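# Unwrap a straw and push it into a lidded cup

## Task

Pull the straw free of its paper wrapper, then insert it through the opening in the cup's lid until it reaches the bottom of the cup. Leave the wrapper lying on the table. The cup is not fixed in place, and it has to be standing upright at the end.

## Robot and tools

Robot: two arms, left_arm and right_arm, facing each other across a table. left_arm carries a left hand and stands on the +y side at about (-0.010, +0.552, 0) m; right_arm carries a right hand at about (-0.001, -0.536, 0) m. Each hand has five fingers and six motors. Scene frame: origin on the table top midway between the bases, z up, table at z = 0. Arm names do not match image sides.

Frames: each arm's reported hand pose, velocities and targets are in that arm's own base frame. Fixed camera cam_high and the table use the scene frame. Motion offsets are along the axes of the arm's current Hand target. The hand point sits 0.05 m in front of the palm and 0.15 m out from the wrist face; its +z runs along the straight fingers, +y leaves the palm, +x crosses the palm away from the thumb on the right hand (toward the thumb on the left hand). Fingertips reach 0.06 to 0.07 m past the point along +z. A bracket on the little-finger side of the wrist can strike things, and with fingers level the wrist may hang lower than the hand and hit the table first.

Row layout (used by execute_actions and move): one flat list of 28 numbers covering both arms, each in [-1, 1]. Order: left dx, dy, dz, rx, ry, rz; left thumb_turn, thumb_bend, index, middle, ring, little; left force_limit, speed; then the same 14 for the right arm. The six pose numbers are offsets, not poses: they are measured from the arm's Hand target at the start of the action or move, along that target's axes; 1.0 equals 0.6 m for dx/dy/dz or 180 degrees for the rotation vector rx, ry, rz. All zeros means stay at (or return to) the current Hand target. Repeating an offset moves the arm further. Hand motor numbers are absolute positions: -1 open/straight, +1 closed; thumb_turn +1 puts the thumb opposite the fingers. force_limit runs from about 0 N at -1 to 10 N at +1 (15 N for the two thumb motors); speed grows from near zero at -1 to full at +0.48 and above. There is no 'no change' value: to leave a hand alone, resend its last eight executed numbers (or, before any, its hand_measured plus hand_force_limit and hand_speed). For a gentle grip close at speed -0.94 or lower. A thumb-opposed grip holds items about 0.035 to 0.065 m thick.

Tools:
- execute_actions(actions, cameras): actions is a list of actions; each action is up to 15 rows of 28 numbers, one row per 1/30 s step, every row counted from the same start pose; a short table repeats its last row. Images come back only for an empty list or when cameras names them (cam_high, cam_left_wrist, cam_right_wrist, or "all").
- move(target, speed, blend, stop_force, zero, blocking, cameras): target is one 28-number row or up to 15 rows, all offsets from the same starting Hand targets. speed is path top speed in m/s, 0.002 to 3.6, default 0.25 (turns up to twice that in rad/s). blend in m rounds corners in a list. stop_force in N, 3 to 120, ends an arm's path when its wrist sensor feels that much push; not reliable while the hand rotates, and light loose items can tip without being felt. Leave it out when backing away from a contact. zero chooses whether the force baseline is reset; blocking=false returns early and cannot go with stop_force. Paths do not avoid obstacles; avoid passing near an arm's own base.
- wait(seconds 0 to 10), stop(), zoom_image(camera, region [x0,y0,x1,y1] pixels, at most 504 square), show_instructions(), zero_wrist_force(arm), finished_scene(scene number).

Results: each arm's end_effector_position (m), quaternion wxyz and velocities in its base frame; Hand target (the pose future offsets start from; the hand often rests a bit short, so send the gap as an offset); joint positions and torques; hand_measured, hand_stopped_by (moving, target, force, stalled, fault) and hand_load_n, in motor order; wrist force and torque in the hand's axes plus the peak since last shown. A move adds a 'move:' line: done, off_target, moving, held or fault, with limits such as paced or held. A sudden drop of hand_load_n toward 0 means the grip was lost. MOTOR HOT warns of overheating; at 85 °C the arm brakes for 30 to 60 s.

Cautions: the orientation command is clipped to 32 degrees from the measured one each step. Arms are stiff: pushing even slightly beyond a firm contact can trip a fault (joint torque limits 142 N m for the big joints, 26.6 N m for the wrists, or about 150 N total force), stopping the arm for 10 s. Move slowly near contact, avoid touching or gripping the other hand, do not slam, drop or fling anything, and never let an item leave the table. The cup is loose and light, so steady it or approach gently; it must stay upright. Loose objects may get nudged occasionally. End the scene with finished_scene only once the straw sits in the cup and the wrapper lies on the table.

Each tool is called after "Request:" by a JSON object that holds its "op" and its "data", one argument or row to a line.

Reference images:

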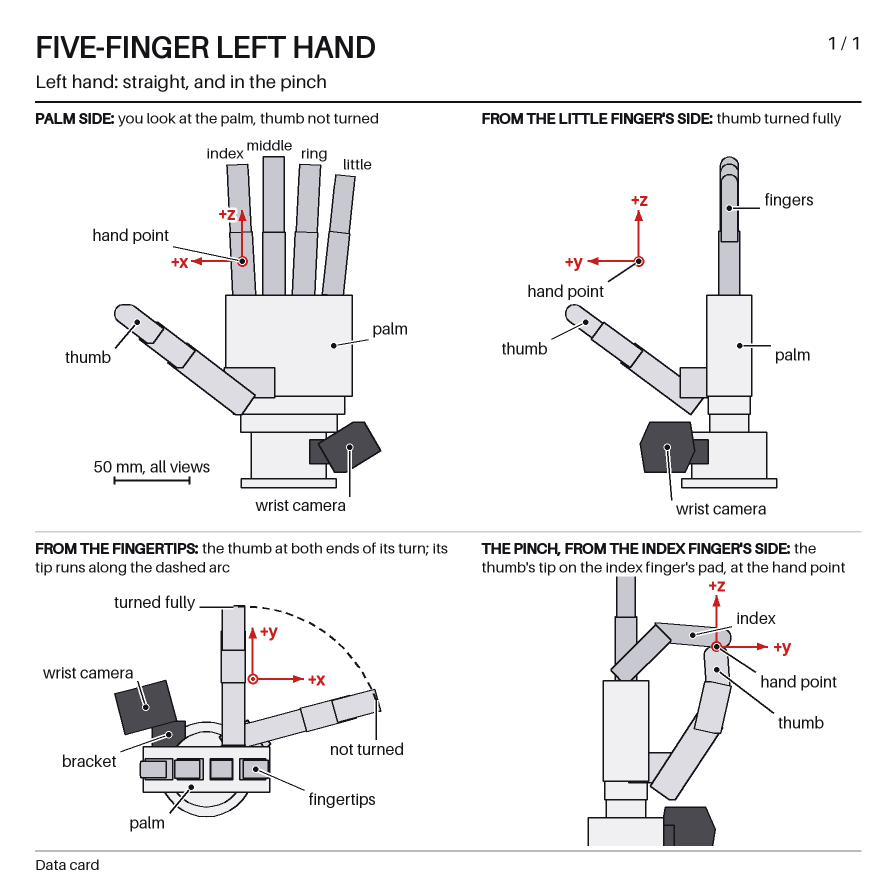

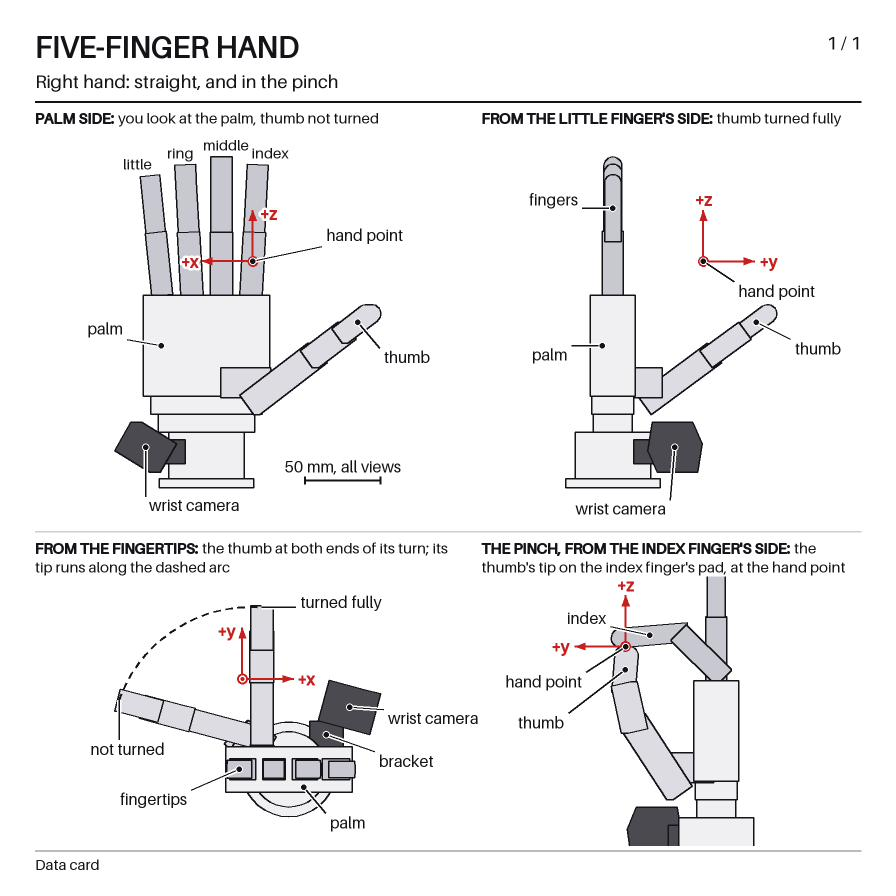

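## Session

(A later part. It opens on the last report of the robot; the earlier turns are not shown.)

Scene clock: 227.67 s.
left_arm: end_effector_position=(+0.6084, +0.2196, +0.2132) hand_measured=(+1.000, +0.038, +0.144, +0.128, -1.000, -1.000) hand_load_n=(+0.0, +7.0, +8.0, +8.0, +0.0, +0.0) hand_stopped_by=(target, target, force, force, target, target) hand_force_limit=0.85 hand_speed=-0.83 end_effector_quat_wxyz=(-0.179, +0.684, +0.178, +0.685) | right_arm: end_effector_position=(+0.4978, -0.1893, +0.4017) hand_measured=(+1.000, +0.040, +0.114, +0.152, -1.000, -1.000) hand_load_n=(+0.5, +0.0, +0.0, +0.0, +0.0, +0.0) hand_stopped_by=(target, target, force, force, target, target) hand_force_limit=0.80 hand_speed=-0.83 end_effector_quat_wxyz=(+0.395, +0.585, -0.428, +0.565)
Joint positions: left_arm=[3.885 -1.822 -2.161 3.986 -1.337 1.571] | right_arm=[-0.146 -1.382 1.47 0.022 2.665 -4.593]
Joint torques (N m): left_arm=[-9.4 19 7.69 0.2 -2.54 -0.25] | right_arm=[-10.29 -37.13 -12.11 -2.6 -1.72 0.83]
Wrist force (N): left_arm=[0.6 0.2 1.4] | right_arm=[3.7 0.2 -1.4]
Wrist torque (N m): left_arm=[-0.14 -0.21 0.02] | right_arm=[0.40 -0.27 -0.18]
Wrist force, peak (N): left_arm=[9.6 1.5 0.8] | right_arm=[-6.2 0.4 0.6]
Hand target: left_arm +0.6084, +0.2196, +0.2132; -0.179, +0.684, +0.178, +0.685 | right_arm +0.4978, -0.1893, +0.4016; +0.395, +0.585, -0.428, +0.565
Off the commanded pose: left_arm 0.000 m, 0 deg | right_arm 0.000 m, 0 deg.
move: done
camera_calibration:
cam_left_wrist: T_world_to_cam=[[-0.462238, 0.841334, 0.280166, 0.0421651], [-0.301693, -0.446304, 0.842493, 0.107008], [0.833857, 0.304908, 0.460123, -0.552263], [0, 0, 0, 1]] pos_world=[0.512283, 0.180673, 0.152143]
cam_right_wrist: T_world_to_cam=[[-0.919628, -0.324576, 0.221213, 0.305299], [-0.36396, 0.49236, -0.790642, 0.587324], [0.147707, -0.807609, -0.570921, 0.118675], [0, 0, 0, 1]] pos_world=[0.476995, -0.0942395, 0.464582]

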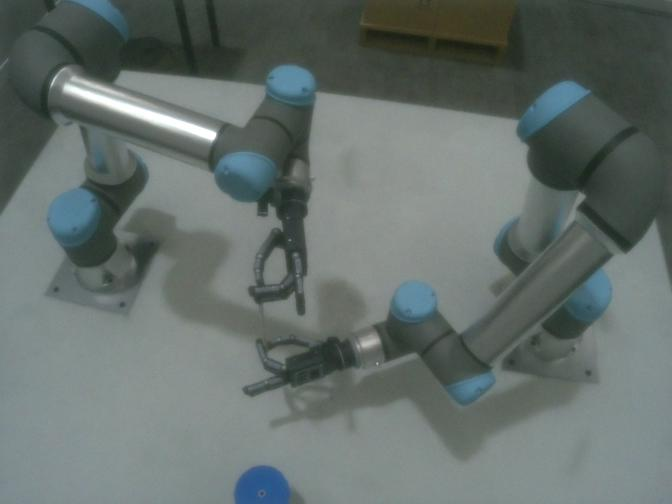

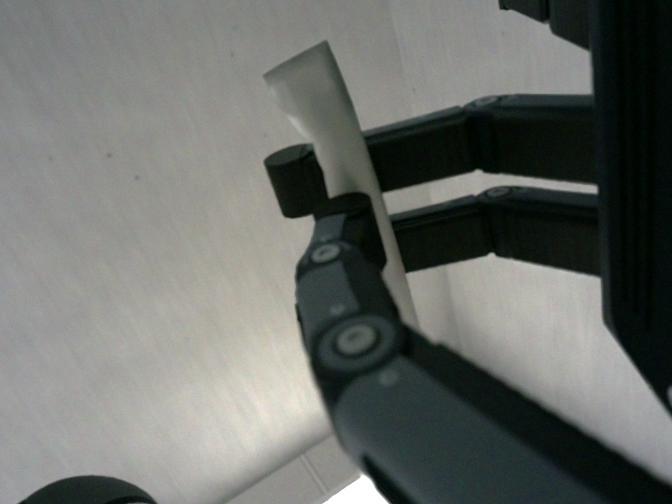

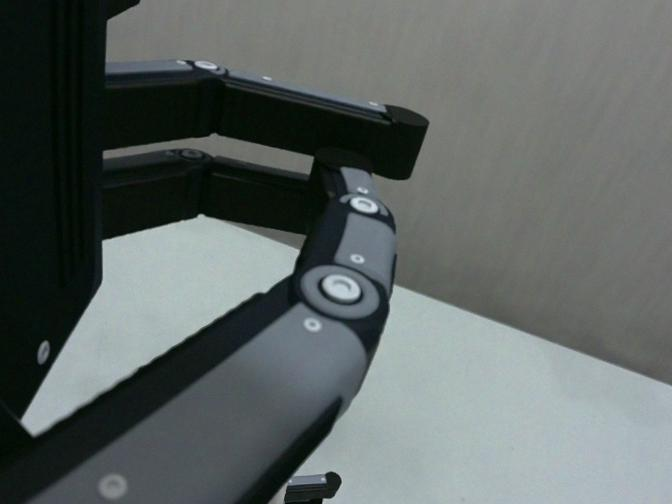

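Request:
{"op": "move", "data": {
  "target": [
    [0,0,0,0,0,0,1,0.04,0.7,0.7,-1,-1,0.85,-0.83,0,0,0,0,0,0,1,0.04,-0.15,-0.3,-1,-1,0.3,-0.4],
    [0,0,0,0,0,0,1,0.04,0.7,0.7,-1,-1,0.85,-0.83,-0.05,0.004,0,0,0,0,1,0.04,-0.15,-0.3,-1,-1,0.3,-0.4]
  ],
  "speed": 0.04,
  "cameras": ["cam_right_wrist"]
}}

Request:
{"op": "zoom_image", "data": {
  "camera": "cam_right_wrist",
  "region": [200, 60, 480, 320]
}}

Scene clock: 229.73 s.
left_arm: end_effector_position=(+0.6084, +0.2196, +0.2132) hand_measured=(+1.000, +0.038, +0.144, +0.128, -1.000, -1.000) hand_load_n=(+0.5, +7.0, +7.5, +8.0, +0.0, +0.0) hand_stopped_by=(target, target, force, force, target, target) hand_force_limit=0.85 hand_speed=-0.83 end_effector_quat_wxyz=(-0.179, +0.684, +0.178, +0.685) | right_arm: end_effector_position=(+0.4957, -0.1884, +0.3715) hand_measured=(+1.000, +0.040, -0.150, -0.300, -1.000, -1.000) hand_load_n=(+0.5, +0.0, +0.0, +0.0, +0.0, +0.0) hand_stopped_by=(target, target, target, target, target, target) hand_force_limit=0.30 hand_speed=-0.40 end_effector_quat_wxyz=(+0.395, +0.585, -0.428, +0.565) end_effector_velocity=(+0.000, +0.000, +0.002) end_effector_angular_velocity=(+0.000, +0.001, +0.001)
Joint positions: left_arm=[3.885 -1.822 -2.161 3.986 -1.337 1.571] | right_arm=[-0.145 -1.378 1.542 -0.055 2.666 -4.593]
Joint velocities: left_arm=[within noise] | right_arm=[0.001 0 -0.005 0.004 0 -0.001]
Joint torques (N m): left_arm=[-9.17 19.22 8.42 1.53 -1.86 -0.24] | right_arm=[9.08 -32.09 -24.77 2 2.58 -1.22]
Wrist force (N): left_arm=[1.5 -0.3 1.5] | right_arm=[2.7 0.0 -1.3]
Wrist torque (N m): left_arm=[-0.20 -0.23 0.03] | right_arm=[0.35 -0.28 -0.21]
Wrist force, peak (N): left_arm=[1.6 -0.5 1.6] | right_arm=[4.8 0.1 -1.5]
Hand target: left_arm +0.6084, +0.2196, +0.2132; -0.179, +0.684, +0.178, +0.685 | right_arm +0.4957, -0.1884, +0.3716; +0.395, +0.585, -0.428, +0.565
Off the commanded pose: left_arm 0.000 m, 0 deg | right_arm 0.000 m, 0 deg.
move: done
camera_calibration:
cam_right_wrist: T_world_to_cam=[[-0.919701, -0.324531, 0.220972, 0.310484], [-0.363735, 0.492407, -0.790716, 0.562169], [0.147804, -0.807598, -0.570911, 0.102421], [0, 0, 0, 1]] pos_world=[0.474895, -0.0933393, 0.434381]
Images, in order (width x height): cam_right_wrist 672x504.

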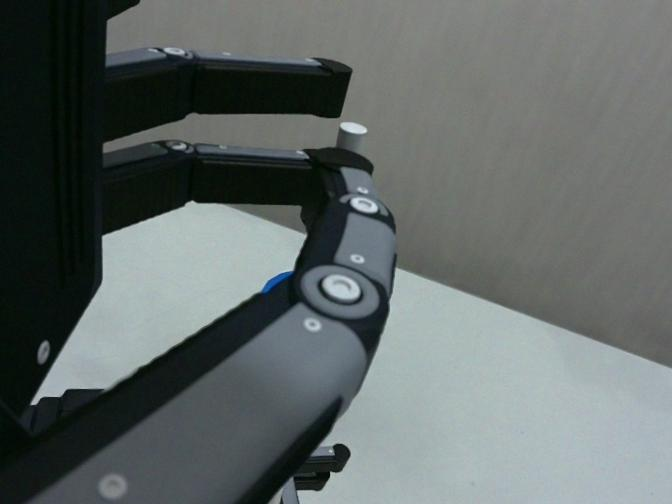

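Scaled by 1.800 from the camera's 672x504 image, which has a finer 960x720 frame.

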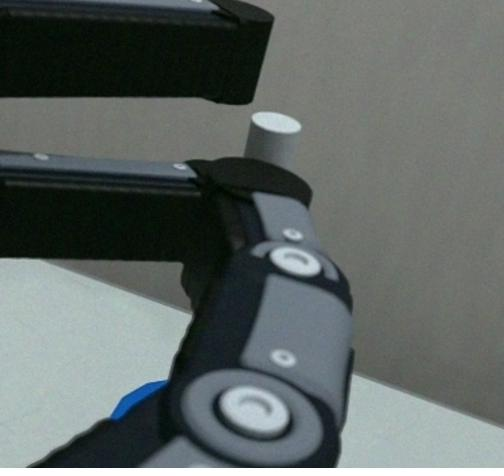

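Request:
{"op": "move", "data": {
  "target": [0,0,0,0,0,0,1,0.04,0.7,0.7,-1,-1,0.85,-0.83,-0.002,0.002,0,0,0,0,1,0.04,0.7,0.7,-1,-1,0.9,-0.83]
}}

Request:
{"op": "move", "data": {
  "target": [
    [0,0,0,0,0,0,1,0.04,-0.15,-0.3,-1,-1,0.3,-0.6,0,0,0,0,0,0,1,0.04,0.7,0.7,-1,-1,0.9,-0.83],
    [-0.03,0.004,0,0,0,0,1,0.04,-0.15,-0.3,-1,-1,0.3,-0.6,0,0,0,0,0,0,1,0.04,0.7,0.7,-1,-1,0.9,-0.83]
  ],
  "speed": 0.04,
  "cameras": ["all"]
}}

Request:
{"op": "zoom_image", "data": {
  "camera": "cam_left_wrist",
  "region": [180, 60, 460, 320]
}}

Scene clock: 231.20 s.
left_arm: end_effector_position=(+0.6084, +0.2196, +0.2132) hand_measured=(+1.000, +0.038, +0.144, +0.128, -1.000, -1.000) hand_load_n=(+0.5, +8.0, +7.0, +8.0, +0.0, +0.0) hand_stopped_by=(target, target, force, force, target, target) hand_force_limit=0.85 hand_speed=-0.83 end_effector_quat_wxyz=(-0.179, +0.684, +0.178, +0.685) | right_arm: end_effector_position=(+0.4946, -0.1887, +0.3704) hand_measured=(+1.000, +0.040, +0.112, +0.150, -1.000, -1.000) hand_load_n=(+0.5, +4.0, +8.5, +14.5, +0.0, -0.5) hand_stopped_by=(target, target, force, force, target, target) hand_force_limit=0.90 hand_speed=-0.83 end_effector_quat_wxyz=(+0.395, +0.585, -0.428, +0.565)
Joint positions: left_arm=[3.885 -1.822 -2.161 3.986 -1.337 1.571] | right_arm=[-0.146 -1.38 1.548 -0.058 2.665 -4.593]
Joint torques (N m): left_arm=[-9.26 19.09 7.7 2.45 -1.31 -0.29] | right_arm=[-10.11 -34.7 -26.5 0.79 -0.69 -1.54]
Wrist force (N): left_arm=[2.3 1.8 1.1] | right_arm=[1.2 -0.1 0.5]
Wrist torque (N m): left_arm=[-0.14 -0.21 0.12] | right_arm=[0.34 -0.18 -0.22]
Wrist force, peak (N): left_arm=[3.5 2.2 1.6] | right_arm=[2.9 0.0 -1.3]
Hand target: left_arm +0.6084, +0.2196, +0.2132; -0.179, +0.684, +0.178, +0.685 | right_arm +0.4946, -0.1887, +0.3704; +0.395, +0.585, -0.428, +0.565
Off the commanded pose: left_arm 0.000 m, 0 deg | right_arm 0.000 m, 0 deg.
move: done

Scene clock: 232.67 s.
left_arm: end_effector_position=(+0.6095, +0.2175, +0.1950) hand_measured=(+1.000, +0.040, -0.150, -0.300, -1.000, -1.000) hand_load_n=(+0.0, +0.0, +0.0, +0.0, +0.0, +0.0) hand_stopped_by=(target, target, target, target, target, target) hand_force_limit=0.30 hand_speed=-0.60 end_effector_quat_wxyz=(-0.179, +0.684, +0.178, +0.685) | right_arm: end_effector_position=(+0.4946, -0.1887, +0.3704) hand_measured=(+1.000, +0.040, +0.114, +0.150, -1.000, -1.000) hand_load_n=(-1.5, +3.5, +2.5, +17.0, +0.0, +0.0) hand_stopped_by=(target, target, force, force, target, target) hand_force_limit=0.90 hand_speed=-0.83 end_effector_quat_wxyz=(+0.395, +0.585, -0.428, +0.565)
Joint positions: left_arm=[3.878 -1.862 -2.175 4.039 -1.343 1.571] | right_arm=[-0.146 -1.38 1.548 -0.058 2.665 -4.593]
Joint torques (N m): left_arm=[3.33 39.59 21.68 -1 0.11 1.22] | right_arm=[-9.01 -19.55 -26.35 1.8 1.96 -0.59]
Wrist force (N): left_arm=[1.2 -0.2 1.5] | right_arm=[2.6 0.1 -1.5]
Wrist torque (N m): left_arm=[-0.18 -0.18 -0.01] | right_arm=[0.35 -0.29 -0.23]
Wrist force, peak (N): left_arm=[3.2 1.5 1.3] | right_arm=[2.8 0.2 -1.6]
Hand target: left_arm +0.6096, +0.2176, +0.1952; -0.179, +0.684, +0.178, +0.685 | right_arm +0.4946, -0.1887, +0.3704; +0.395, +0.585, -0.428, +0.565
Off the commanded pose: left_arm 0.000 m, 0 deg | right_arm 0.000 m, 0 deg.
move: done
camera_calibration:
cam_left_wrist: T_world_to_cam=[[-0.46219, 0.841387, 0.280087, 0.0495623], [-0.301538, -0.446143, 0.842634, 0.121638], [0.83394, 0.305, 0.459912, -0.544281], [0, 0, 0, 1]] pos_world=[0.513483, 0.178572, 0.133944]
cam_right_wrist: T_world_to_cam=[[-0.919676, -0.324622, 0.220944, 0.309518], [-0.363759, 0.492368, -0.79073, 0.561024], [0.147902, -0.807586, -0.570903, 0.101678], [0, 0, 0, 1]] pos_world=[0.473695, -0.0936396, 0.43328]

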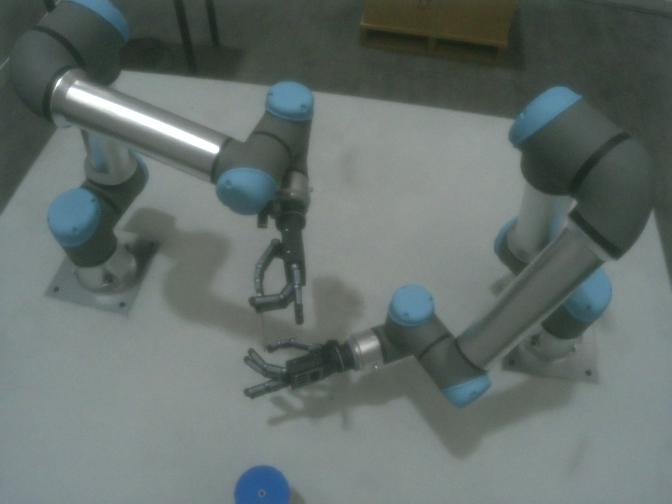

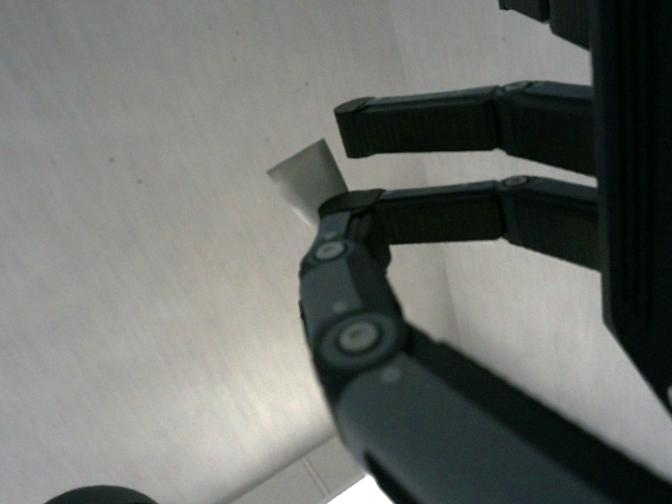

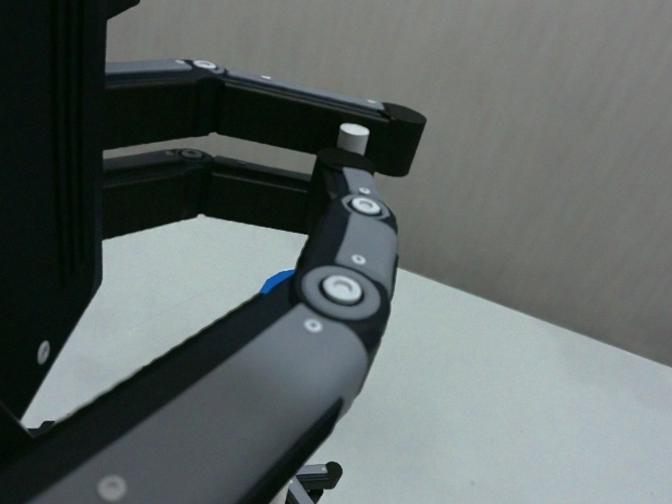

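Scaled by 1.800 from the camera's 672x504 image, which has a finer 960x720 frame.

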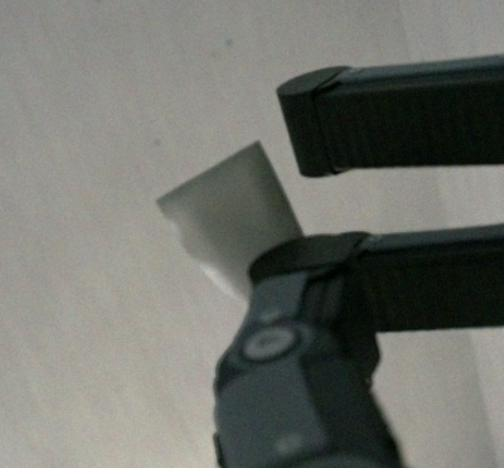

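Request:
{"op": "move", "data": {
  "target": [0,0.01,0,0,0,0,1,0.04,-0.15,-0.3,-1,-1,0.3,-0.6,0,0,0,0,0,0,1,0.04,0.7,0.7,-1,-1,0.9,-0.83],
  "speed": 0.03
}}

Request:
{"op": "move", "data": {
  "target": [0,0,0,0,0,0,1,0.04,0.7,0.7,-1,-1,0.95,-0.83,0,0,0,0,0,0,1,0.04,0.7,0.7,-1,-1,0.9,-0.83],
  "cameras": ["cam_left_wrist"]
}}

Request:
{"op": "zoom_image", "data": {
  "camera": "cam_left_wrist",
  "region": [180, 60, 460, 320]
}}

Scene clock: 233.60 s.
left_arm: end_effector_position=(+0.6125, +0.2122, +0.1952) hand_measured=(+1.000, +0.040, -0.150, -0.300, -1.000, -1.000) hand_load_n=(+0.0, +0.0, +0.0, +0.0, +0.0, +0.0) hand_stopped_by=(target, target, target, target, target, target) hand_force_limit=0.30 hand_speed=-0.60 end_effector_quat_wxyz=(-0.179, +0.684, +0.178, +0.685) | right_arm: end_effector_position=(+0.4946, -0.1887, +0.3704) hand_measured=(+1.000, +0.040, +0.114, +0.150, -1.000, -1.000) hand_load_n=(-1.0, +3.5, +1.5, +17.5, +0.0, +0.0) hand_stopped_by=(target, target, force, force, target, target) hand_force_limit=0.90 hand_speed=-0.83 end_effector_quat_wxyz=(+0.395, +0.585, -0.428, +0.565)
Joint positions: left_arm=[3.862 -1.864 -2.173 4.039 -1.36 1.571] | right_arm=[-0.146 -1.38 1.548 -0.058 2.665 -4.593]
Joint torques (N m): left_arm=[7.13 19.79 18.88 -0.55 1.37 1.43] | right_arm=[-9.03 -18.36 -25.83 1.67 2.81 -0.12]
Wrist force (N): left_arm=[1.4 -0.5 1.1] | right_arm=[2.6 0.1 -1.5]
Wrist torque (N m): left_arm=[-0.20 -0.21 -0.01] | right_arm=[0.34 -0.29 -0.24]
Wrist force, peak (N): left_arm=[1.7 -0.5 1.5] | right_arm=[2.8 0.2 -1.6]
Hand target: left_arm +0.6125, +0.2123, +0.1952; -0.179, +0.684, +0.178, +0.685 | right_arm +0.4946, -0.1887, +0.3704; +0.395, +0.585, -0.428, +0.565
Off the commanded pose: left_arm 0.000 m, 0 deg | right_arm 0.000 m, 0 deg.
move: done

Scene clock: 234.87 s.
left_arm: end_effector_position=(+0.6125, +0.2123, +0.1952) hand_measured=(+1.000, +0.038, +0.138, +0.168, -1.000, -1.000) hand_load_n=(+0.0, +5.5, +9.0, +10.5, +0.0, +0.0) hand_stopped_by=(target, target, force, force, target, target) hand_force_limit=0.95 hand_speed=-0.83 end_effector_quat_wxyz=(-0.179, +0.684, +0.178, +0.685) | right_arm: end_effector_position=(+0.4946, -0.1887, +0.3704) hand_measured=(+1.000, +0.038, +0.114, +0.150, -1.000, -1.000) hand_load_n=(-1.5, +4.5, +1.5, +17.5, +0.0, +0.0) hand_stopped_by=(target, target, force, force, target, target) hand_force_limit=0.90 hand_speed=-0.83 end_effector_quat_wxyz=(+0.395, +0.585, -0.428, +0.565)
Joint positions: left_arm=[3.862 -1.864 -2.173 4.039 -1.359 1.571] | right_arm=[-0.146 -1.38 1.548 -0.058 2.665 -4.593]
Joint torques (N m): left_arm=[7.68 24.99 6.89 1.3 1.95 1.36] | right_arm=[-7.8 -19.12 -25.91 1.76 2.96 0.75]
Wrist force (N): left_arm=[1.3 -0.3 1.8] | right_arm=[2.7 -0.5 -1.6]
Wrist torque (N m): left_arm=[-0.21 -0.32 0.02] | right_arm=[0.34 -0.32 -0.23]
Wrist force, peak (N): left_arm=[2.0 -0.7 2.4] | right_arm=[2.8 -0.4 -1.7]
Hand target: left_arm +0.6125, +0.2123, +0.1952; -0.179, +0.684, +0.178, +0.685 | right_arm +0.4946, -0.1887, +0.3704; +0.395, +0.585, -0.428, +0.565
Off the commanded pose: left_arm 0.000 m, 0 deg | right_arm 0.000 m, 0 deg.
move: done
camera_calibration:
cam_left_wrist: T_world_to_cam=[[-0.462211, 0.841372, 0.280095, 0.0552343], [-0.301732, -0.446233, 0.842516, 0.120156], [0.833858, 0.304907, 0.460123, -0.545174], [0, 0, 0, 1]] pos_world=[0.516383, 0.173373, 0.134143]
Images, in order (width x height): cam_left_wrist 672x504.

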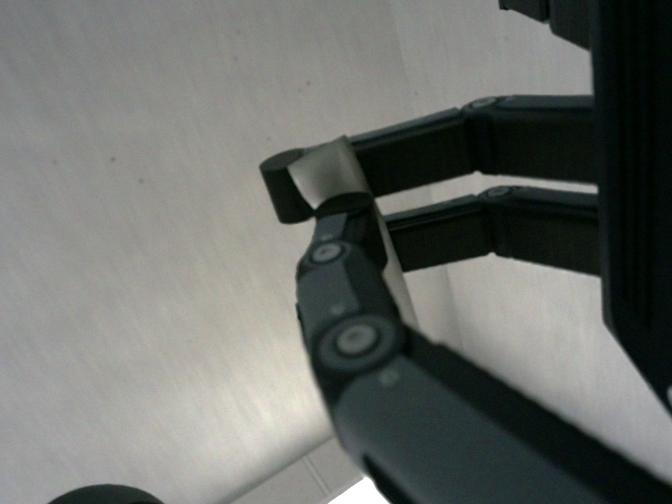

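Scaled by 1.800 from the camera's 672x504 image, which has a finer 960x720 frame.

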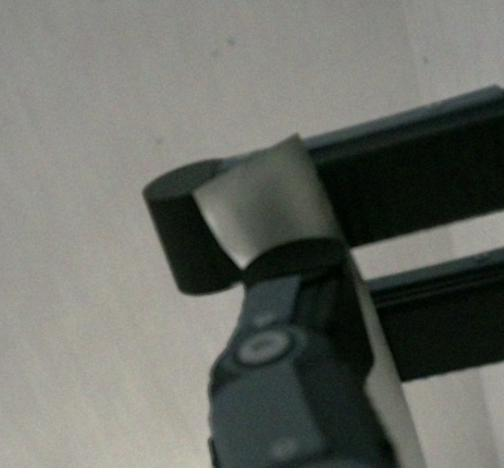

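Request:
{"op": "move", "data": {
  "target": [0,0,0,0,0,0,1,0.04,0.7,0.7,-1,-1,0.95,-0.83,0.05,-0.004,0,0,0,0,1,0.04,0.7,0.7,-1,-1,0.9,-0.83],
  "speed": 0.015,
  "cameras": ["all"]
}}

Request:
{"op": "zoom_image", "data": {
  "camera": "cam_right_wrist",
  "region": [200, 60, 480, 320]
}}

Scene clock: 237.33 s.
left_arm: end_effector_position=(+0.6125, +0.2123, +0.1952) hand_measured=(+1.000, +0.038, +0.138, +0.168, -1.000, -1.000) hand_load_n=(-1.0, +4.0, +6.5, +8.5, +0.0, +0.0) hand_stopped_by=(target, target, force, force, target, target) hand_force_limit=0.95 hand_speed=-0.83 end_effector_quat_wxyz=(-0.179, +0.684, +0.178, +0.685) | right_arm: end_effector_position=(+0.4967, -0.1896, +0.4005) hand_measured=(+1.000, +0.040, +0.114, +0.152, -1.000, -1.000) hand_load_n=(+0.5, +0.0, +0.0, +0.0, +0.0, +0.0) hand_stopped_by=(target, target, force, force, target, target) hand_force_limit=0.90 hand_speed=-0.83 end_effector_quat_wxyz=(+0.395, +0.585, -0.428, +0.565) end_effector_velocity=(-0.001, +0.000, -0.002) end_effector_angular_velocity=(+0.000, +0.003, +0.000)
Joint positions: left_arm=[3.862 -1.864 -2.173 4.039 -1.359 1.571] | right_arm=[-0.147 -1.385 1.476 0.018 2.664 -4.594]
Joint velocities: left_arm=[within noise] | right_arm=[0 0 0.005 -0.003 0 -0.001]
Joint torques (N m): left_arm=[5.65 34.51 5.62 1.88 1.58 1.26] | right_arm=[-9.68 -38.65 -12.77 -2.3 -1.87 0.13]
Wrist force (N): left_arm=[1.5 -0.2 1.3] | right_arm=[2.7 0.0 -1.4]
Wrist torque (N m): left_arm=[-0.18 -0.23 0.00] | right_arm=[0.36 -0.28 -0.19]
Wrist force, peak (N): left_arm=[12.6 -0.7 1.2] | right_arm=[-7.6 0.1 -1.3]
Hand target: left_arm +0.6125, +0.2123, +0.1952; -0.179, +0.684, +0.178, +0.685 | right_arm +0.4967, -0.1896, +0.4004; +0.395, +0.585, -0.428, +0.565
Off the commanded pose: left_arm 0.000 m, 0 deg | right_arm 0.000 m, 0 deg.
move: done
camera_calibration:
cam_left_wrist: T_world_to_cam=[[-0.462238, 0.841334, 0.280166, 0.055245], [-0.301693, -0.446304, 0.842493, 0.120151], [0.833857, 0.304908, 0.460123, -0.545174], [0, 0, 0, 1]] pos_world=[0.516383, 0.173373, 0.134143]
cam_right_wrist: T_world_to_cam=[[-0.919648, -0.324604, 0.221087, 0.304428], [-0.36387, 0.49236, -0.790683, 0.586063], [0.147804, -0.807597, -0.570912, 0.117875], [0, 0, 0, 1]] pos_world=[0.475795, -0.0945396, 0.463381]

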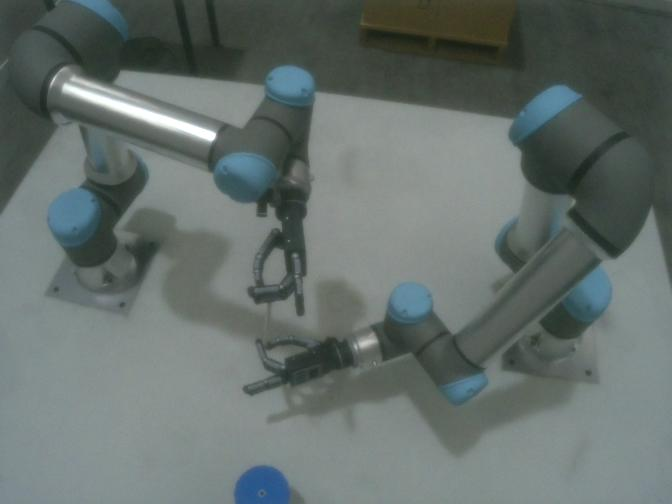

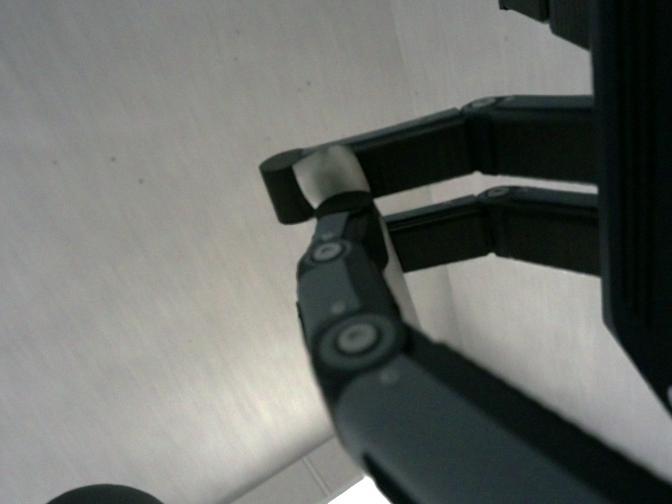

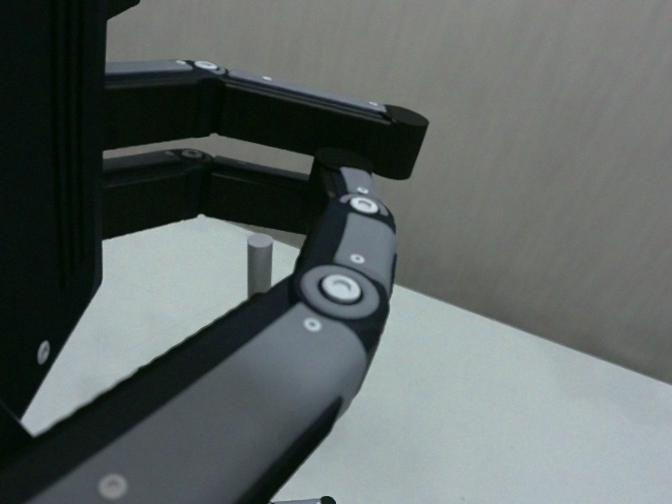

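Scaled by 1.800 from the camera's 672x504 image, which has a finer 960x720 frame.

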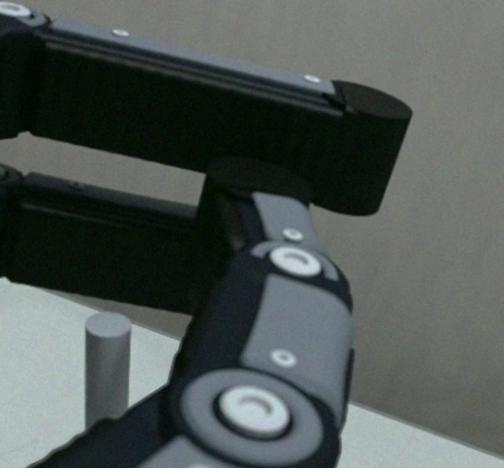

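Request:
{"op": "move", "data": {
  "target": [
    [0,0,0,0,0,0,1,0.04,0.7,0.7,-1,-1,0.95,-0.83,0,0,0,0,0,0,1,0.04,-0.15,-0.3,-1,-1,0.3,-0.4],
    [0,0,0,0,0,0,1,0.04,0.7,0.7,-1,-1,0.95,-0.83,0,-0.12,0,0,0,0,1,0.04,-0.15,-0.3,-1,-1,0.3,-0.4],
    [0,0,0,0,0,0,1,0.04,0.7,0.7,-1,-1,0.95,-0.83,-0.05,-0.12,0,0,0,0,1,0.04,-0.15,-0.3,-1,-1,0.3,-0.4]
  ],
  "speed": 0.08,
  "cameras": ["cam_right_wrist"]
}}

Scene clock: 239.97 s.
left_arm: end_effector_position=(+0.6125, +0.2123, +0.1952) hand_measured=(+1.000, +0.038, +0.138, +0.168, -1.000, -1.000) hand_load_n=(-1.5, +3.5, +6.5, +8.5, +0.0, +0.0) hand_stopped_by=(target, target, force, force, target, target) hand_force_limit=0.95 hand_speed=-0.83 end_effector_quat_wxyz=(-0.179, +0.684, +0.178, +0.685) | right_arm: end_effector_position=(+0.5650, -0.1648, +0.3719) hand_measured=(+1.000, +0.040, -0.150, -0.300, -1.000, -1.000) hand_load_n=(+0.0, +0.0, +0.0, +0.0, +0.0, +0.0) hand_stopped_by=(target, target, target, target, target, target) hand_force_limit=0.30 hand_speed=-0.40 end_effector_quat_wxyz=(+0.395, +0.585, -0.428, +0.565)
Joint positions: left_arm=[3.862 -1.864 -2.173 4.039 -1.359 1.571] | right_arm=[-0.082 -1.198 1.307 0.016 2.729 -4.576]
Joint torques (N m): left_arm=[3.76 34.56 7.11 2.33 1.13 1.16] | right_arm=[4.23 -50.6 -25.17 1.89 0.74 -0.95]
Wrist force (N): left_arm=[1.5 -0.1 1.5] | right_arm=[2.8 -0.1 -1.5]
Wrist torque (N m): left_arm=[-0.19 -0.24 0.01] | right_arm=[0.34 -0.29 -0.23]
Wrist force, peak (N): left_arm=[1.6 -0.4 1.8] | right_arm=[3.5 0.3 -1.7]
Hand target: left_arm +0.6125, +0.2123, +0.1952; -0.179, +0.684, +0.178, +0.685 | right_arm +0.5650, -0.1648, +0.3720; +0.395, +0.585, -0.428, +0.565
Off the commanded pose: left_arm 0.000 m, 0 deg | right_arm 0.000 m, 0 deg.
move: done
camera_calibration:
cam_right_wrist: T_world_to_cam=[[-0.91964, -0.32456, 0.221187, 0.38166], [-0.363931, 0.49237, -0.790649, 0.576146], [0.147707, -0.807609, -0.57092, 0.111522], [0, 0, 0, 1]] pos_world=[0.544195, -0.0697394, 0.434781]
Images, in order (width x height): cam_right_wrist 672x504.

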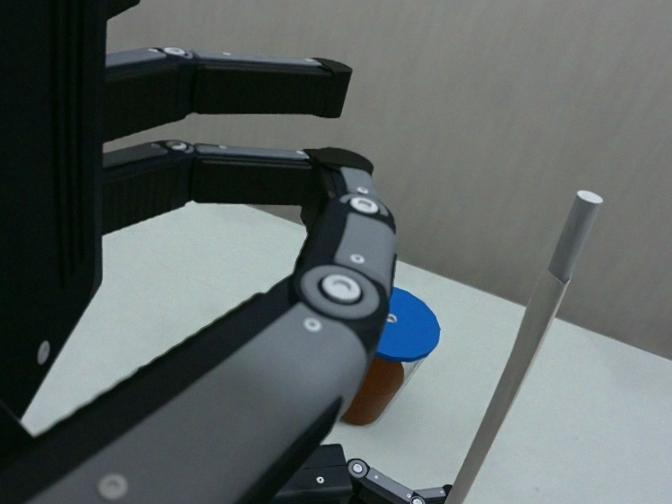

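Request:
{"op": "move", "data": {
  "target": [
    [0,0,0,0,0,0,1,0.04,0.7,0.7,-1,-1,0.95,-0.83,0.016,0,-0.0057,0,0,0,0.8,0.04,-0.15,-1,-1,-1,0.3,-0.4],
    [0,0,0,0,0,0,1,0.04,0.7,0.7,-1,-1,0.95,-0.83,0.016,0.1077,-0.0057,0,0,0,0.8,0.04,-0.15,-1,-1,-1,0.3,-0.4]
  ],
  "speed": 0.06,
  "cameras": ["cam_right_wrist"]
}}

Request:
{"op": "zoom_image", "data": {
  "camera": "cam_right_wrist",
  "region": [200, 60, 480, 320]
}}

Scene clock: 243.13 s.
left_arm: end_effector_position=(+0.6125, +0.2123, +0.1952) hand_measured=(+1.000, +0.038, +0.138, +0.168, -1.000, -1.000) hand_load_n=(-1.5, +3.5, +6.5, +8.5, +0.0, +0.0) hand_stopped_by=(target, target, force, force, target, target) hand_force_limit=0.95 hand_speed=-0.83 end_effector_quat_wxyz=(-0.179, +0.684, +0.178, +0.685) | right_arm: end_effector_position=(+0.5027, -0.1829, +0.3804) hand_measured=(+0.800, +0.040, -0.150, -1.000, -1.000, -1.000) hand_load_n=(+0.5, +0.0, +0.0, +0.0, +0.0, +0.0) hand_stopped_by=(target, target, target, target, target, target) hand_force_limit=0.30 hand_speed=-0.40 end_effector_quat_wxyz=(+0.395, +0.585, -0.428, +0.565)
Joint positions: left_arm=[3.862 -1.864 -2.173 4.039 -1.359 1.571] | right_arm=[-0.131 -1.362 1.5 -0.026 2.68 -4.59]
Joint torques (N m): left_arm=[2.04 33.96 8.54 2.66 0.65 1.05] | right_arm=[10.72 -25.29 -16.57 2.05 3.14 0.55]
Wrist force (N): left_arm=[1.3 -0.4 1.4] | right_arm=[2.9 -0.2 -1.5]
Wrist torque (N m): left_arm=[-0.22 -0.22 0.00] | right_arm=[0.33 -0.32 -0.19]
Wrist force, peak (N): left_arm=[1.5 -0.3 1.9] | right_arm=[2.7 -0.7 -1.8]
Hand target: left_arm +0.6125, +0.2123, +0.1952; -0.179, +0.684, +0.178, +0.685 | right_arm +0.5027, -0.1829, +0.3804; +0.395, +0.585, -0.428, +0.565
Off the commanded pose: left_arm 0.000 m, 0 deg | right_arm 0.000 m, 0 deg.
move: done
camera_calibration:
cam_right_wrist: T_world_to_cam=[[-0.919755, -0.324501, 0.220795, 0.316755], [-0.363558, 0.49237, -0.790821, 0.568965], [0.14791, -0.807633, -0.570835, 0.110835], [0, 0, 0, 1]] pos_world=[0.481795, -0.0878392, 0.44328]
Images, in order (width x height): cam_right_wrist 672x504.

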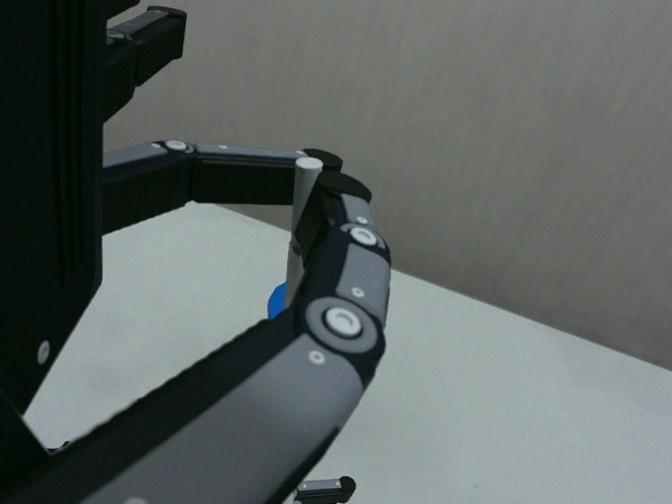

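Scaled by 1.800 from the camera's 672x504 image, which has a finer 960x720 frame.

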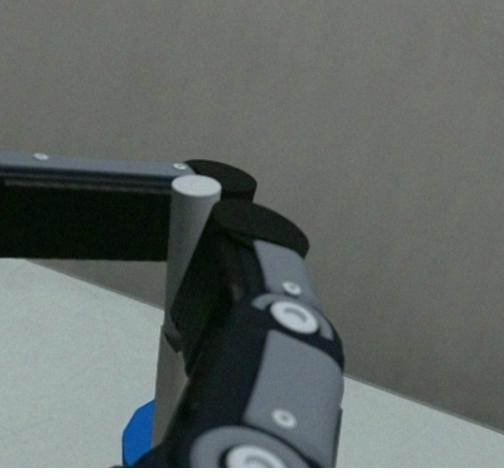

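Request:
{"op": "move", "data": {
  "target": [-0.0,0,0,0,0,0,1,0.04,0.7,0.7,-1,-1,0.95,-0.83,-0.003,-0.0125,0,0,0,0,0.8,0.04,-0.15,-1,-1,-1,0.3,-0.4],
  "speed": 0.04
}}

Request:
{"op": "move", "data": {
  "target": [0,0,0,0,0,0,1,0.04,0.7,0.7,-1,-1,0.95,-0.83,0,0,0,0,0,0,0.8,0.04,0.7,-1,-1,-1,0.95,-0.8],
  "cameras": ["cam_right_wrist"]
}}

Request:
{"op": "zoom_image", "data": {
  "camera": "cam_right_wrist",
  "region": [200, 60, 480, 320]
}}

Scene clock: 244.07 s.
left_arm: end_effector_position=(+0.6125, +0.2123, +0.1952) hand_measured=(+1.000, +0.038, +0.138, +0.168, -1.000, -1.000) hand_load_n=(-1.0, +3.5, +6.5, +8.5, +0.0, +0.0) hand_stopped_by=(target, target, force, force, target, target) hand_force_limit=0.95 hand_speed=-0.83 end_effector_quat_wxyz=(-0.179, +0.684, +0.178, +0.685) | right_arm: end_effector_position=(+0.5099, -0.1803, +0.3786) hand_measured=(+0.800, +0.040, -0.150, -1.000, -1.000, -1.000) hand_load_n=(+0.0, +0.0, +0.0, +0.0, +0.0, +0.0) hand_stopped_by=(target, target, target, target, target, target) hand_force_limit=0.30 hand_speed=-0.40 end_effector_quat_wxyz=(+0.395, +0.585, -0.428, +0.565)
Joint positions: left_arm=[3.862 -1.864 -2.173 4.039 -1.359 1.571] | right_arm=[-0.124 -1.342 1.481 -0.023 2.687 -4.588]
Joint torques (N m): left_arm=[1.26 34.04 8.7 2.69 0.56 0.97] | right_arm=[-3.34 -45.34 -11.88 1.85 1.26 1.39]
Wrist force (N): left_arm=[1.5 -0.6 1.5] | right_arm=[2.6 0.0 -1.6]
Wrist torque (N m): left_arm=[-0.25 -0.22 0.01] | right_arm=[0.36 -0.26 -0.30]
Wrist force, peak (N): left_arm=[1.8 0.0 1.5] | right_arm=[3.0 0.0 -1.4]
Hand target: left_arm +0.6125, +0.2123, +0.1952; -0.179, +0.684, +0.178, +0.685 | right_arm +0.5098, -0.1803, +0.3787; +0.395, +0.585, -0.428, +0.565
Off the commanded pose: left_arm 0.000 m, 0 deg | right_arm 0.000 m, 0 deg.
move: done

Scene clock: 244.87 s.
left_arm: end_effector_position=(+0.6125, +0.2123, +0.1952) hand_measured=(+1.000, +0.038, +0.138, +0.168, -1.000, -1.000) hand_load_n=(-1.0, +4.0, +6.5, +8.5, +0.0, +0.0) hand_stopped_by=(target, target, force, force, target, target) hand_force_limit=0.95 hand_speed=-0.83 end_effector_quat_wxyz=(-0.179, +0.684, +0.178, +0.685) | right_arm: end_effector_position=(+0.5098, -0.1803, +0.3787) hand_measured=(+0.800, +0.040, +0.136, -1.000, -1.000, -1.000) hand_load_n=(+0.0, +2.0, +14.5, +0.0, +0.0, +0.0) hand_stopped_by=(target, target, force, target, target, target) hand_force_limit=0.95 hand_speed=-0.80 end_effector_quat_wxyz=(+0.395, +0.585, -0.428, +0.565)
Joint positions: left_arm=[3.862 -1.864 -2.173 4.039 -1.359 1.571] | right_arm=[-0.124 -1.343 1.481 -0.023 2.687 -4.588]
Joint torques (N m): left_arm=[1.54 34.1 9.88 2.91 0.29 0.88] | right_arm=[-7.12 -44.44 -12.02 -0.42 -1.81 -0.55]
Wrist force (N): left_arm=[2.1 0.9 1.5] | right_arm=[2.7 0.2 -0.4]
Wrist torque (N m): left_arm=[-0.21 -0.22 0.02] | right_arm=[0.40 -0.08 -0.30]
Wrist force, peak (N): left_arm=[2.1 0.9 1.5] | right_arm=[2.9 0.1 -1.5]
Hand target: left_arm +0.6125, +0.2123, +0.1952; -0.179, +0.684, +0.178, +0.685 | right_arm +0.5098, -0.1803, +0.3787; +0.395, +0.585, -0.428, +0.565
Off the commanded pose: left_arm 0.000 m, 0 deg | right_arm 0.000 m, 0 deg.
move: done
camera_calibration:
cam_right_wrist: T_world_to_cam=[[-0.919701, -0.324531, 0.220972, 0.324398], [-0.363735, 0.492407, -0.790716, 0.568965], [0.147804, -0.807598, -0.570911, 0.111004], [0, 0, 0, 1]] pos_world=[0.488895, -0.0852393, 0.441581]
Images, in order (width x height): cam_right_wrist 672x504.

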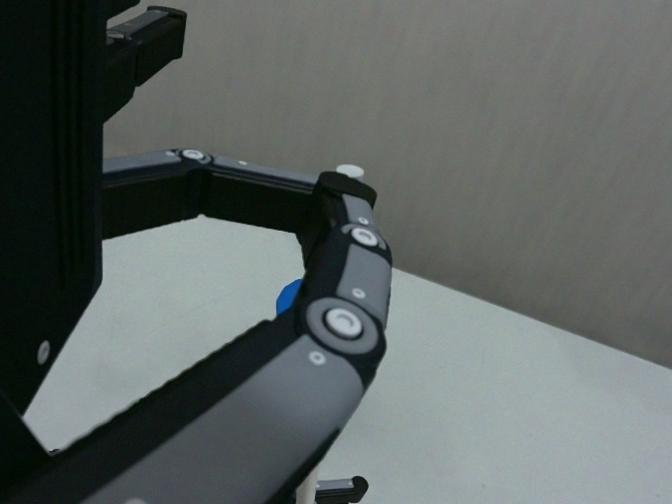

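Scaled by 1.800 from the camera's 672x504 image, which has a finer 960x720 frame.

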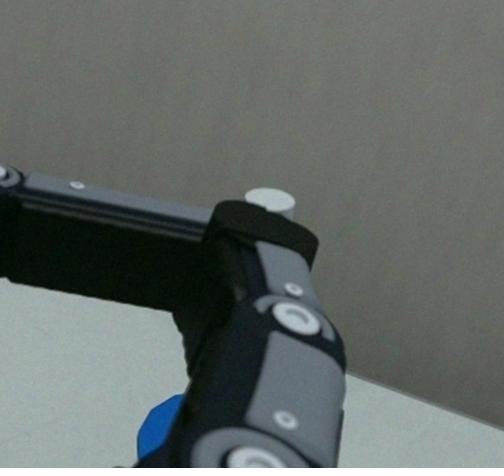

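Request:
{"op": "move", "data": {
  "target": [0,0,0,0,0,0,1,0.04,0.7,0.7,-1,-1,0.95,-0.83,0.05,-0.004,0,0,0,0,0.8,0.04,0.7,-1,-1,-1,0.95,-0.8],
  "speed": 0.015,
  "cameras": ["all"]
}}

Request:
{"op": "zoom_image", "data": {
  "camera": "cam_right_wrist",
  "region": [200, 60, 480, 320]
}}

Scene clock: 247.33 s.
left_arm: end_effector_position=(+0.6125, +0.2123, +0.1952) hand_measured=(+1.000, +0.038, +0.138, +0.168, -1.000, -1.000) hand_load_n=(-1.5, +3.5, +6.5, +8.5, +0.0, +0.0) hand_stopped_by=(target, target, force, force, target, target) hand_force_limit=0.95 hand_speed=-0.83 end_effector_quat_wxyz=(-0.179, +0.684, +0.178, +0.685) | right_arm: end_effector_position=(+0.5119, -0.1812, +0.4089) hand_measured=(+0.800, +0.040, +0.136, -1.000, -1.000, -1.000) hand_load_n=(+0.5, +0.0, +0.0, +0.0, +0.5, +0.0) hand_stopped_by=(target, target, force, target, target, target) hand_force_limit=0.95 hand_speed=-0.80 end_effector_quat_wxyz=(+0.395, +0.585, -0.428, +0.565)
Joint positions: left_arm=[3.862 -1.864 -2.173 4.039 -1.359 1.571] | right_arm=[-0.125 -1.345 1.407 0.053 2.686 -4.588]
Joint torques (N m): left_arm=[-0.2 34.19 10.56 3.11 -0.03 0.74] | right_arm=[-10.05 -37.82 -11.88 -2.32 -1.86 0.39]
Wrist force (N): left_arm=[1.4 -0.4 1.2] | right_arm=[2.7 0.1 -1.6]
Wrist torque (N m): left_arm=[-0.21 -0.25 0.01] | right_arm=[0.39 -0.29 -0.24]
Wrist force, peak (N): left_arm=[6.8 0.8 0.7] | right_arm=[2.8 0.0 -1.6]
Hand target: left_arm +0.6125, +0.2123, +0.1952; -0.179, +0.684, +0.178, +0.685 | right_arm +0.5119, -0.1812, +0.4087; +0.395, +0.585, -0.428, +0.565
Off the commanded pose: left_arm 0.000 m, 0 deg | right_arm 0.000 m, 0 deg.
move: done
camera_calibration:
cam_left_wrist: T_world_to_cam=[[-0.462238, 0.841334, 0.280166, 0.055245], [-0.301693, -0.446304, 0.842493, 0.120151], [0.833857, 0.304908, 0.460123, -0.545174], [0, 0, 0, 1]] pos_world=[0.516383, 0.173373, 0.134143]
cam_right_wrist: T_world_to_cam=[[-0.919648, -0.324604, 0.221087, 0.319299], [-0.36387, 0.49236, -0.790683, 0.59402], [0.147804, -0.807597, -0.570912, 0.127151], [0, 0, 0, 1]] pos_world=[0.490995, -0.0861396, 0.471681]

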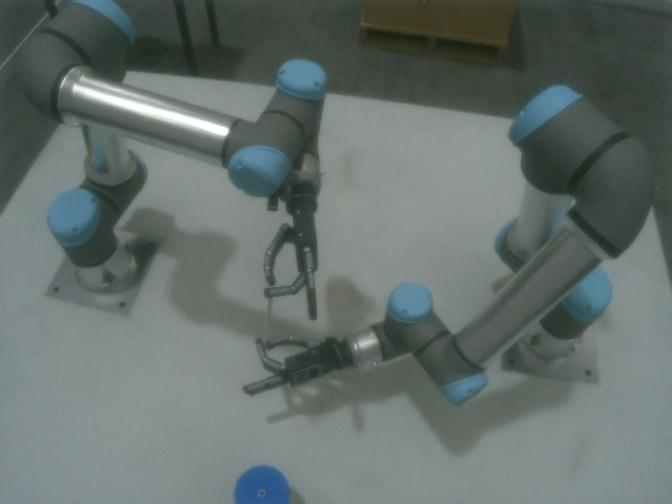

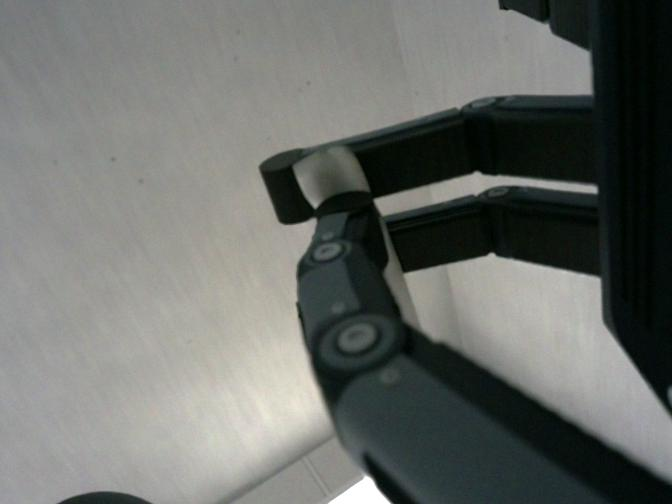

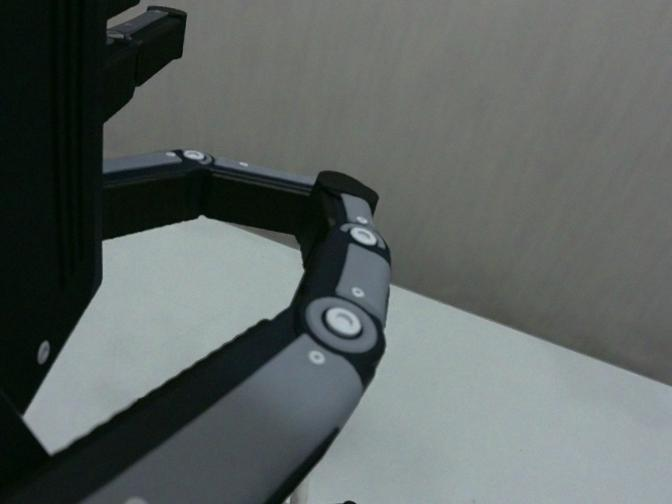

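Scaled by 1.800 from the camera's 672x504 image, which has a finer 960x720 frame.

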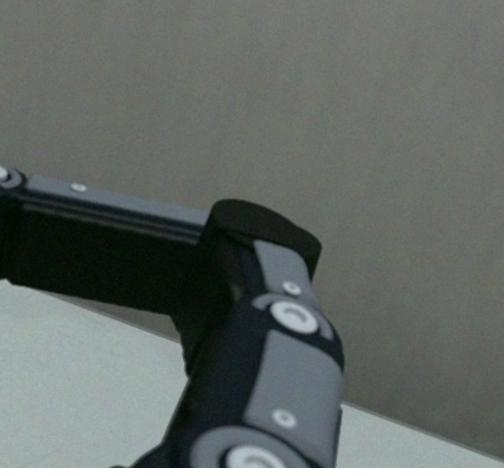

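Request:
{"op": "move", "data": {
  "target": [
    [0,0,0,0,0,0,1,0.04,0.7,0.7,-1,-1,0.95,-0.83,0,0,0,0,0,0,1,0.04,-0.15,-0.3,-1,-1,0.3,-0.4],
    [0,0,0,0,0,0,1,0.04,0.7,0.7,-1,-1,0.95,-0.83,0,-0.09,0,0,0,0,1,0.04,-0.15,-0.3,-1,-1,0.3,-0.4],
    [0,0,0,0,0,0,1,0.04,0.7,0.7,-1,-1,0.95,-0.83,-0.06,-0.09,0,0,0,0,1,0.04,-0.15,-0.3,-1,-1,0.3,-0.4]
  ],
  "speed": 0.08,
  "cameras": ["cam_right_wrist"]
}}

Scene clock: 250.90 s.
left_arm: end_effector_position=(+0.6125, +0.2123, +0.1952) hand_measured=(+1.000, +0.038, +0.138, +0.168, -1.000, -1.000) hand_load_n=(-1.0, +3.5, +6.5, +8.5, +0.0, +0.0) hand_stopped_by=(target, target, force, force, target, target) hand_force_limit=0.95 hand_speed=-0.83 end_effector_quat_wxyz=(-0.179, +0.684, +0.178, +0.685) | right_arm: end_effector_position=(+0.5632, -0.1619, +0.3739) hand_measured=(+1.000, +0.040, -0.150, -0.300, -1.000, -1.000) hand_load_n=(+0.5, -0.5, +0.0, +0.5, +0.0, +0.0) hand_stopped_by=(target, target, target, target, target, target) hand_force_limit=0.30 hand_speed=-0.40 end_effector_quat_wxyz=(+0.395, +0.585, -0.428, +0.565)
Joint positions: left_arm=[3.862 -1.864 -2.173 4.039 -1.359 1.571] | right_arm=[-0.076 -1.201 1.307 0.022 2.734 -4.574]
Joint torques (N m): left_arm=[-2.55 34.79 12.04 3.57 -0.72 0.57] | right_arm=[3.94 -50.58 -23.95 1.96 0.57 -0.9]
Wrist force (N): left_arm=[1.3 -0.5 1.4] | right_arm=[2.7 0.2 -1.6]
Wrist torque (N m): left_arm=[-0.23 -0.21 0.01] | right_arm=[0.39 -0.28 -0.21]
Wrist force, peak (N): left_arm=[2.0 -0.1 1.6] | right_arm=[3.4 0.3 -1.8]
Hand target: left_arm +0.6125, +0.2123, +0.1952; -0.179, +0.684, +0.178, +0.685 | right_arm +0.5632, -0.1619, +0.3739; +0.395, +0.585, -0.428, +0.565
Off the commanded pose: left_arm 0.000 m, 0 deg | right_arm 0.000 m, 0 deg.
move: done
camera_calibration:
cam_right_wrist: T_world_to_cam=[[-0.919628, -0.324576, 0.221213, 0.380508], [-0.36396, 0.49236, -0.790642, 0.575578], [0.147707, -0.807609, -0.570921, 0.115215], [0, 0, 0, 1]] pos_world=[0.542395, -0.0668395, 0.436682]
Images, in order (width x height): cam_right_wrist 672x504.

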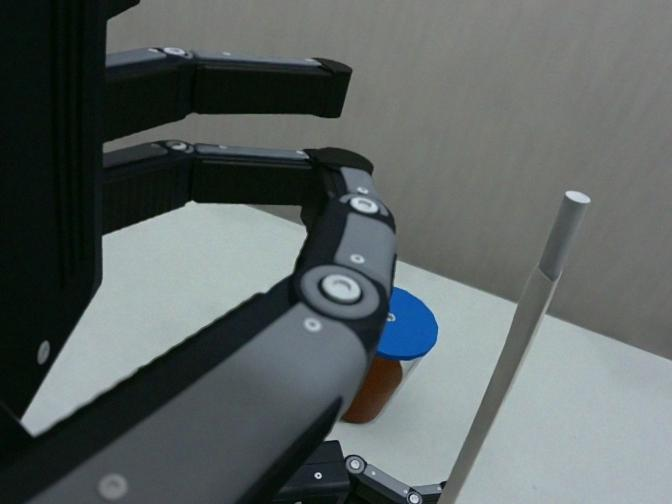

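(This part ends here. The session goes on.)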